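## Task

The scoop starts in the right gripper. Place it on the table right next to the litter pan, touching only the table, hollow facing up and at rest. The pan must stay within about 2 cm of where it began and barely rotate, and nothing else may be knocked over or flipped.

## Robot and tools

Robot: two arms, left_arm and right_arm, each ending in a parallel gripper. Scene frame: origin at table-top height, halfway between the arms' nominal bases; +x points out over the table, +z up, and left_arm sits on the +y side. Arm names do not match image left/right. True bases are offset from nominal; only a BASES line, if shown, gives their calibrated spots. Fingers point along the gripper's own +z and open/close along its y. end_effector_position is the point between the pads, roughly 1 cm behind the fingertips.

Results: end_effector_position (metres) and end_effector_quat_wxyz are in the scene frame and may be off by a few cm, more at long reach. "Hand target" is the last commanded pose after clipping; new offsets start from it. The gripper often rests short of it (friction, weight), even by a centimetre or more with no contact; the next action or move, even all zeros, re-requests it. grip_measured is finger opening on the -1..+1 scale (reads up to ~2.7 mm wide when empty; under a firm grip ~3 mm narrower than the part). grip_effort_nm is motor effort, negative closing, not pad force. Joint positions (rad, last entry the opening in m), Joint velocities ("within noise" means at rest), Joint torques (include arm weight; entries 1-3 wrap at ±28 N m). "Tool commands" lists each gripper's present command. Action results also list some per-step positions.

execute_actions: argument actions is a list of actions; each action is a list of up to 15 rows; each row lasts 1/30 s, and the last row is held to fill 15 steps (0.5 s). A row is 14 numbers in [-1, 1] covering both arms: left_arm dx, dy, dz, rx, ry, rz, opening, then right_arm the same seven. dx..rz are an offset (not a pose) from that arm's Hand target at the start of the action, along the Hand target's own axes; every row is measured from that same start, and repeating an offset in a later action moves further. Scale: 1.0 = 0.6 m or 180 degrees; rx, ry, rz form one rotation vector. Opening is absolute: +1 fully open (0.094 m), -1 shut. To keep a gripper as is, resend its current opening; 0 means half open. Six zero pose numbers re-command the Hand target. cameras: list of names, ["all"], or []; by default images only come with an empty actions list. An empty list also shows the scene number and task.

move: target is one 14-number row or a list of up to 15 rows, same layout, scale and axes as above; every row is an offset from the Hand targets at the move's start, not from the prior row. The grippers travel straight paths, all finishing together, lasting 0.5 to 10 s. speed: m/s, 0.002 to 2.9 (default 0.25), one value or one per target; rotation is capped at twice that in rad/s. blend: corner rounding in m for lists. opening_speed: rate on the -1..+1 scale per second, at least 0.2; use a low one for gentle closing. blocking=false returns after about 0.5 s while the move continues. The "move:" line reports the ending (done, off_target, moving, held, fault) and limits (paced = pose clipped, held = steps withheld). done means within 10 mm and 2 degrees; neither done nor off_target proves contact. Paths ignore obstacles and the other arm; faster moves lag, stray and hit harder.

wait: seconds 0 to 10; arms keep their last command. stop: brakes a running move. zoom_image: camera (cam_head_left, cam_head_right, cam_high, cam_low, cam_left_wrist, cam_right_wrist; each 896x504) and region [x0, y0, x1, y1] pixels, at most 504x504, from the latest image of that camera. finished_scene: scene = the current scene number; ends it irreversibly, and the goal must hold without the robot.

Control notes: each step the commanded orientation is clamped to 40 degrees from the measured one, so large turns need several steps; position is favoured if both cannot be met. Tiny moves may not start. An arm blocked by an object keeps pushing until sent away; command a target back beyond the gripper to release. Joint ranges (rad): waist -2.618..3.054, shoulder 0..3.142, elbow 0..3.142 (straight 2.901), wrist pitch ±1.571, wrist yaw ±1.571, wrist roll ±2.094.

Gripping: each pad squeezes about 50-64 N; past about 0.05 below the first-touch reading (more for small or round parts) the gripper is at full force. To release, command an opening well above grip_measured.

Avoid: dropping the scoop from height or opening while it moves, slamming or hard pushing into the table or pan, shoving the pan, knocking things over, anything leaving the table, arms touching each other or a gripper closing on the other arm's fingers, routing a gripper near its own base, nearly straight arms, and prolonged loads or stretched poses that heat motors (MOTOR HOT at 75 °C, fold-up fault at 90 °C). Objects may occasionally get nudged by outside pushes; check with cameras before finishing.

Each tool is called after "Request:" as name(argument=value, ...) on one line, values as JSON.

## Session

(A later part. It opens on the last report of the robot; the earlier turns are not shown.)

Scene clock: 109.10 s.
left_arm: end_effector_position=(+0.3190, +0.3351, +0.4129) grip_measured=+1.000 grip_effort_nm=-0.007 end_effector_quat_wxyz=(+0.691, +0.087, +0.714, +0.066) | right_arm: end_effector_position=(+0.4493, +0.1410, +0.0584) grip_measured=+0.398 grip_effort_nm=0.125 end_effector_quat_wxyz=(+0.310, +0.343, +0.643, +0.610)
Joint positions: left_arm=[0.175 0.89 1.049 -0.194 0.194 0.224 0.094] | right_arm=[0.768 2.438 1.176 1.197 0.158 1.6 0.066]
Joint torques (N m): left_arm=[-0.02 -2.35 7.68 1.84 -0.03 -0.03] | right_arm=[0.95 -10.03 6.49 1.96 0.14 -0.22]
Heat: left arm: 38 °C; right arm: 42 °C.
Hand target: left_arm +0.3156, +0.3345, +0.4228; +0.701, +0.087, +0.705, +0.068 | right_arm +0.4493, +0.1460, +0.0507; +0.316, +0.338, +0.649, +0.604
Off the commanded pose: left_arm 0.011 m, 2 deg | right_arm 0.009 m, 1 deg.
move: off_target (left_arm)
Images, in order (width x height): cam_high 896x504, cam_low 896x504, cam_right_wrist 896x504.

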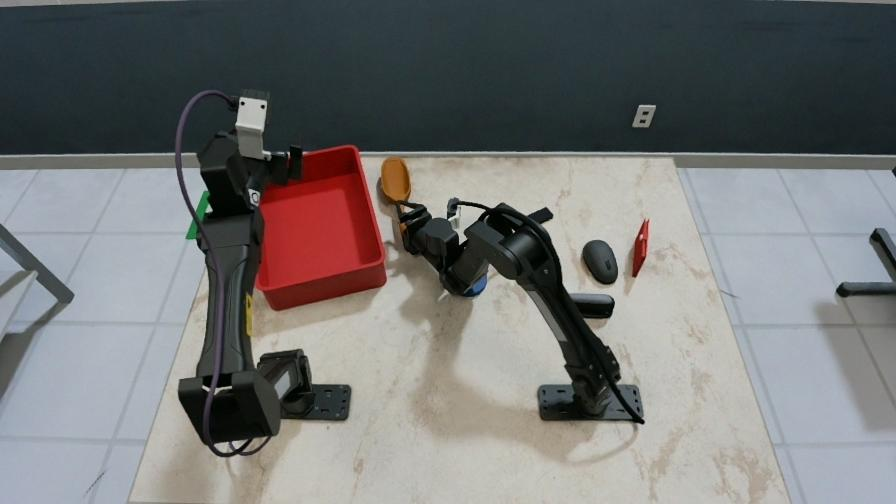

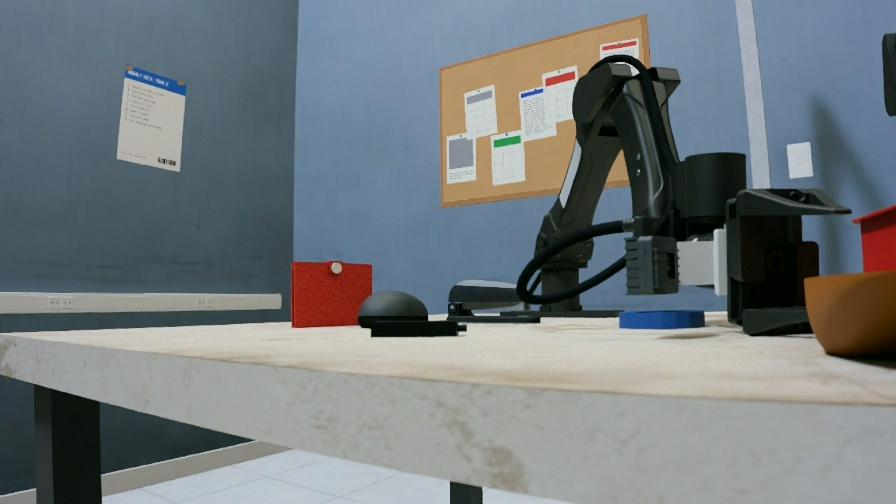

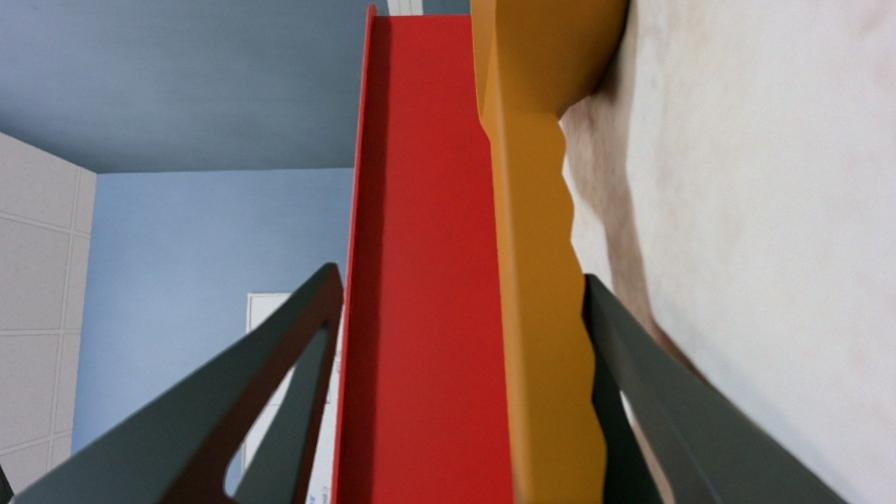

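Request:
move(target=[0,0,0,0,0,0,1,-0.13,0,0,0,0,0,0.4], speed=0.04, cameras=["cam_low","cam_right_wrist","cam_high"])

Request:
zoom_image(camera="cam_high", region=[300, 120, 500, 300])

Scene clock: 120.40 s.
left_arm: end_effector_position=(+0.3190, +0.3351, +0.4129) grip_measured=+1.000 grip_effort_nm=-0.007 end_effector_quat_wxyz=(+0.691, +0.087, +0.714, +0.066) | right_arm: end_effector_position=(+0.4942, +0.0863, +0.0593) grip_measured=+0.398 grip_effort_nm=0.110 end_effector_quat_wxyz=(+0.310, +0.342, +0.643, +0.611)
Joint positions: left_arm=[0.175 0.89 1.049 -0.194 0.194 0.224 0.094] | right_arm=[0.6 2.438 1.176 1.201 -0.013 1.59 0.066]
Joint torques (N m): left_arm=[-0.06 -2.3 7.76 1.83 -0.03 -0.02] | right_arm=[-0.7 -11.07 4.08 2.12 0 -0.23]
Heat: left arm: 39 °C; right arm: 42 °C.
Hand target: left_arm +0.3156, +0.3345, +0.4228; +0.701, +0.087, +0.705, +0.068 | right_arm +0.4939, +0.0820, +0.0508; +0.316, +0.338, +0.649, +0.604
Off the commanded pose: left_arm 0.011 m, 2 deg | right_arm 0.009 m, 1 deg.
move: off_target (left_arm)
Images, in order (width x height): cam_high 896x504, cam_low 896x504, cam_right_wrist 896x504.

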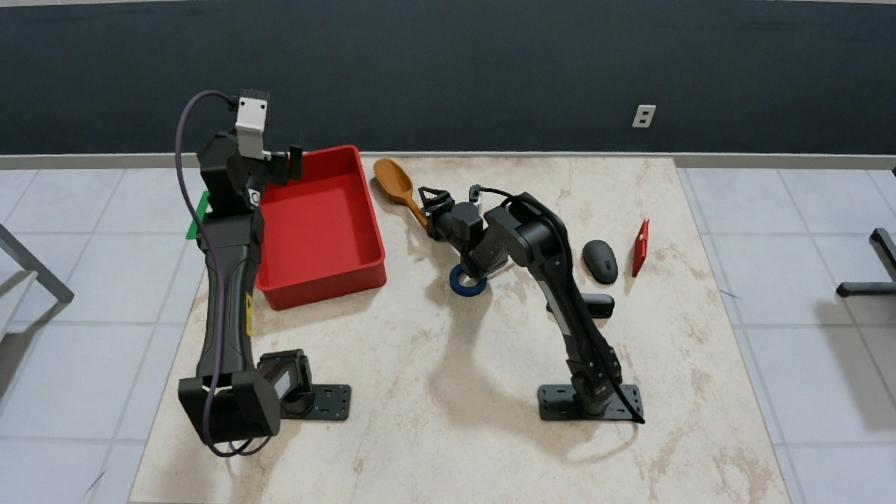

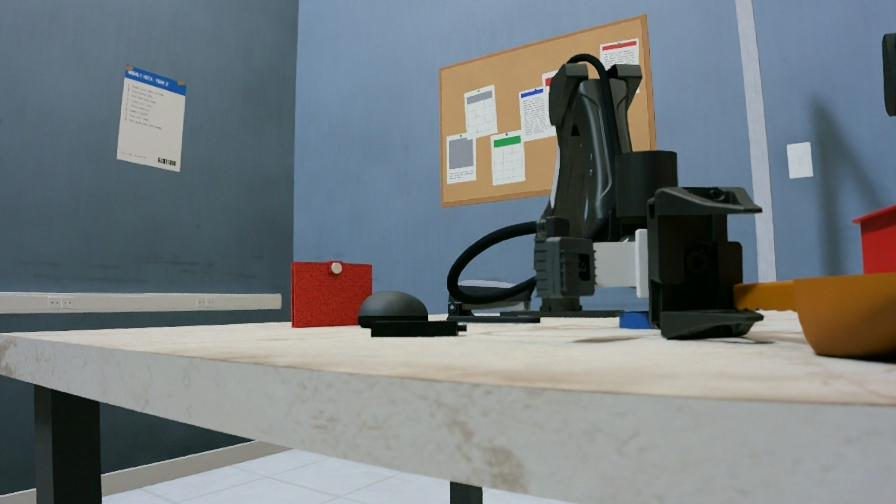

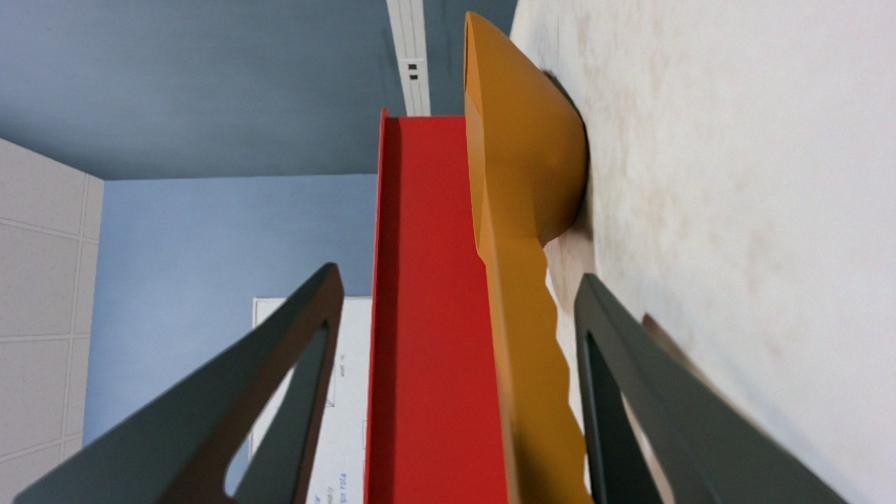

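Scaled by 2.520.

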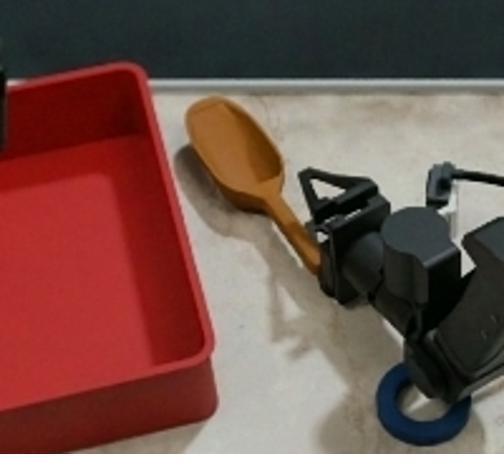

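Request:
move(target=[0,0,0,0,0,0,1,-0.015,0,-0.09,0,0,0,0.4], speed=0.06, cameras=["cam_low","cam_right_wrist","cam_high"])

Request:
zoom_image(camera="cam_high", region=[300, 120, 500, 300])

Request:
zoom_image(camera="cam_low", region=[560, 180, 890, 380])

Scene clock: 131.27 s.
left_arm: end_effector_position=(+0.3190, +0.3351, +0.4129) grip_measured=+1.000 grip_effort_nm=-0.007 end_effector_quat_wxyz=(+0.691, +0.087, +0.714, +0.066) | right_arm: end_effector_position=(+0.4563, +0.0530, +0.0564) grip_measured=+0.398 grip_effort_nm=0.105 end_effector_quat_wxyz=(+0.310, +0.335, +0.645, +0.613)
Joint positions: left_arm=[0.175 0.89 1.049 -0.194 0.194 0.224 0.094] | right_arm=[0.578 2.362 0.938 1.367 -0.045 1.579 0.066]
Joint torques (N m): left_arm=[-0.03 -2.33 7.66 1.83 -0.02 -0.04] | right_arm=[-1.13 -12.26 1.74 1.98 0.06 -0.16]
Heat: left arm: 39 °C; right arm: 42 °C.
Hand target: left_arm +0.3156, +0.3345, +0.4228; +0.701, +0.087, +0.705, +0.068 | right_arm +0.4548, +0.0439, +0.0547; +0.316, +0.338, +0.649, +0.604
Off the commanded pose: left_arm 0.011 m, 2 deg | right_arm 0.009 m, 1 deg.
move: off_target (left_arm)
Images, in order (width x height): cam_high 896x504, cam_low 896x504, cam_right_wrist 896x504.

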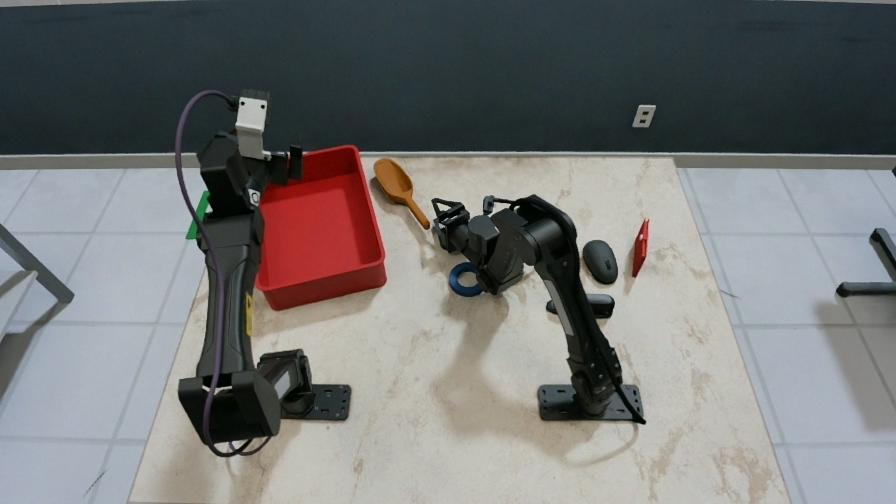

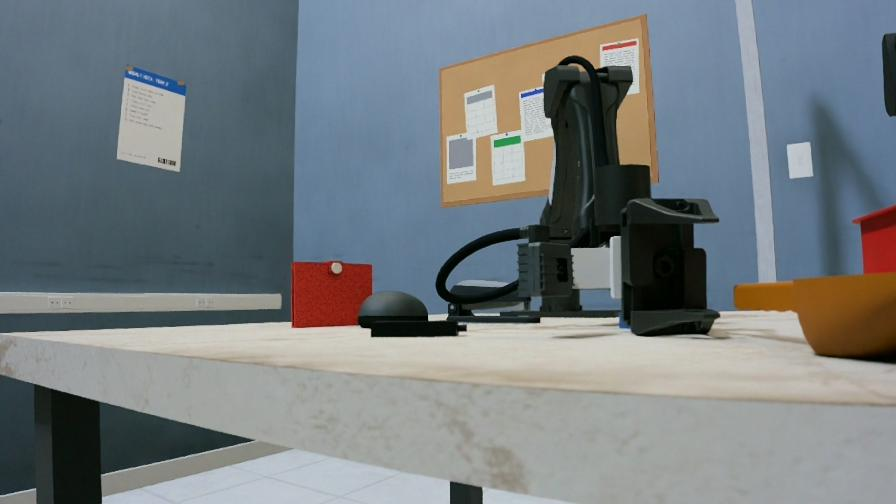

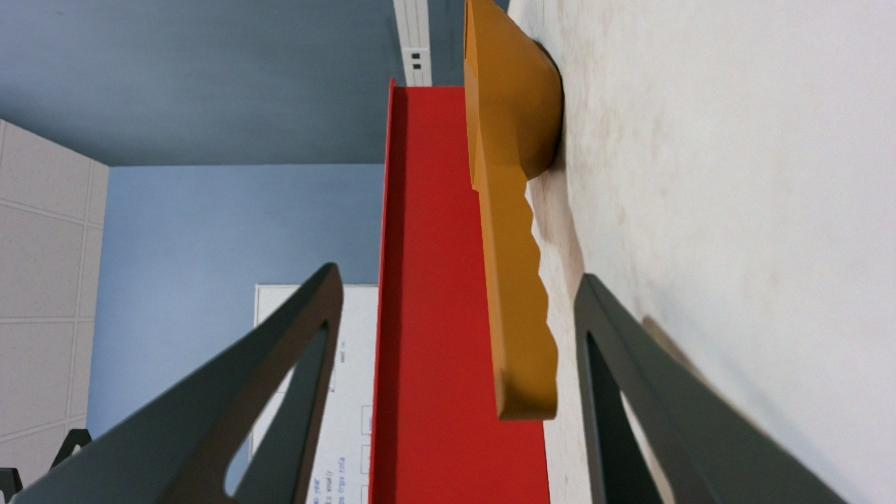

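Scaled by 2.520.

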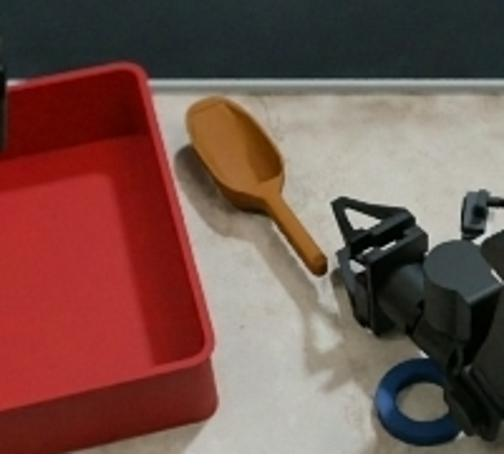

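Scaled by 1.527.

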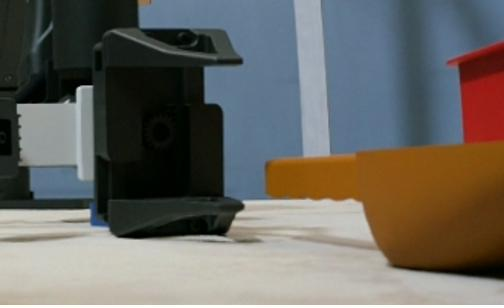

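Request:
move(target=[0,0,0,0,0,0,1,-0.03,0.2,-0.05,0,0,0,0.4], speed=0.15, cameras=["cam_low","cam_high"])

Request:
zoom_image(camera="cam_high", region=[300, 120, 500, 320])

Scene clock: 136.57 s.
left_arm: end_effector_position=(+0.3190, +0.3351, +0.4129) grip_measured=+1.000 grip_effort_nm=-0.012 end_effector_quat_wxyz=(+0.691, +0.087, +0.714, +0.066) | right_arm: end_effector_position=(+0.4466, +0.0201, +0.1547) grip_measured=+0.398 grip_effort_nm=0.090 end_effector_quat_wxyz=(+0.300, +0.350, +0.660, +0.593)
Joint positions: left_arm=[0.175 0.89 1.049 -0.194 0.194 0.224 0.094] | right_arm=[0.519 1.904 0.845 0.943 -0.094 1.579 0.066]
Joint torques (N m): left_arm=[-0.08 -2.4 7.71 1.85 -0.01 -0.04] | right_arm=[-0.64 -12.46 6.01 2.05 0 -0.2]
Heat: left arm: 39 °C; right arm: 42 °C.
Hand target: left_arm +0.3156, +0.3345, +0.4228; +0.701, +0.087, +0.705, +0.068 | right_arm +0.4474, +0.0170, +0.1763; +0.316, +0.338, +0.649, +0.604
Off the commanded pose: left_arm 0.011 m, 2 deg | right_arm 0.022 m, 3 deg.
move: off_target (left_arm, right_arm)
Images, in order (width x height): cam_high 896x504, cam_low 896x504.

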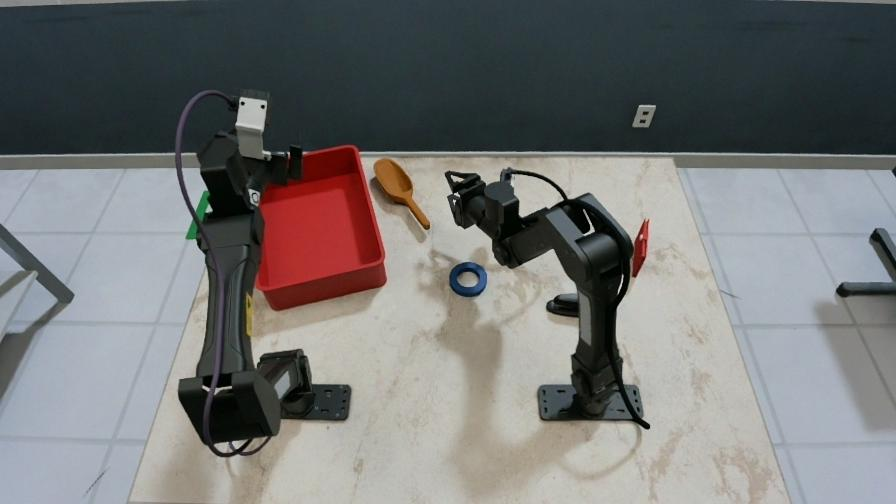

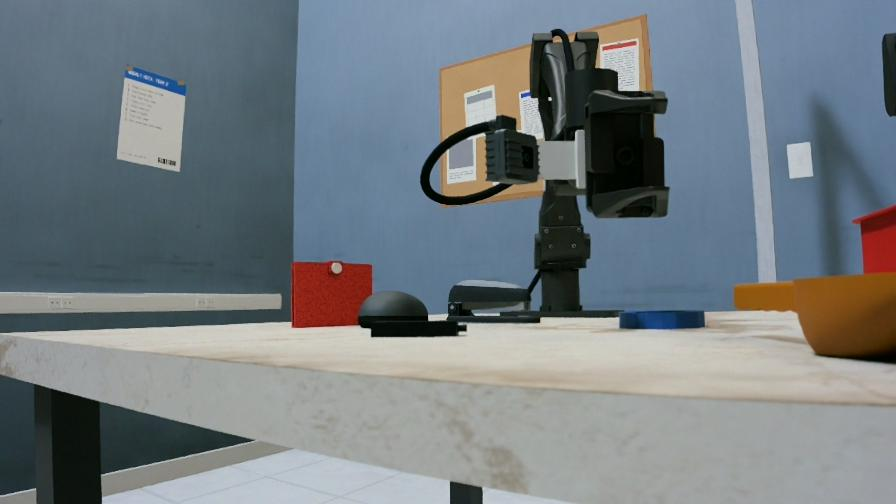

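Scaled by 2.520.

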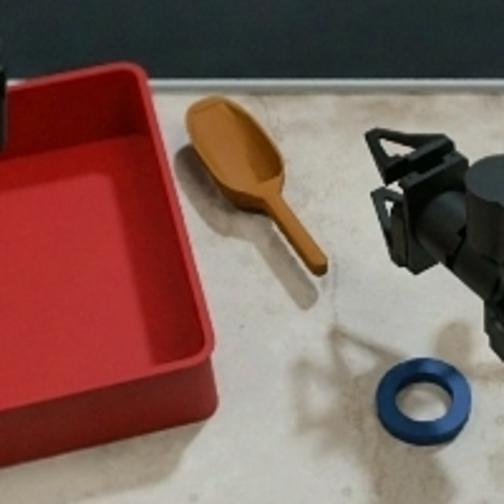

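Request:
finished_scene(scene=3)

The scene is finished: the task was done.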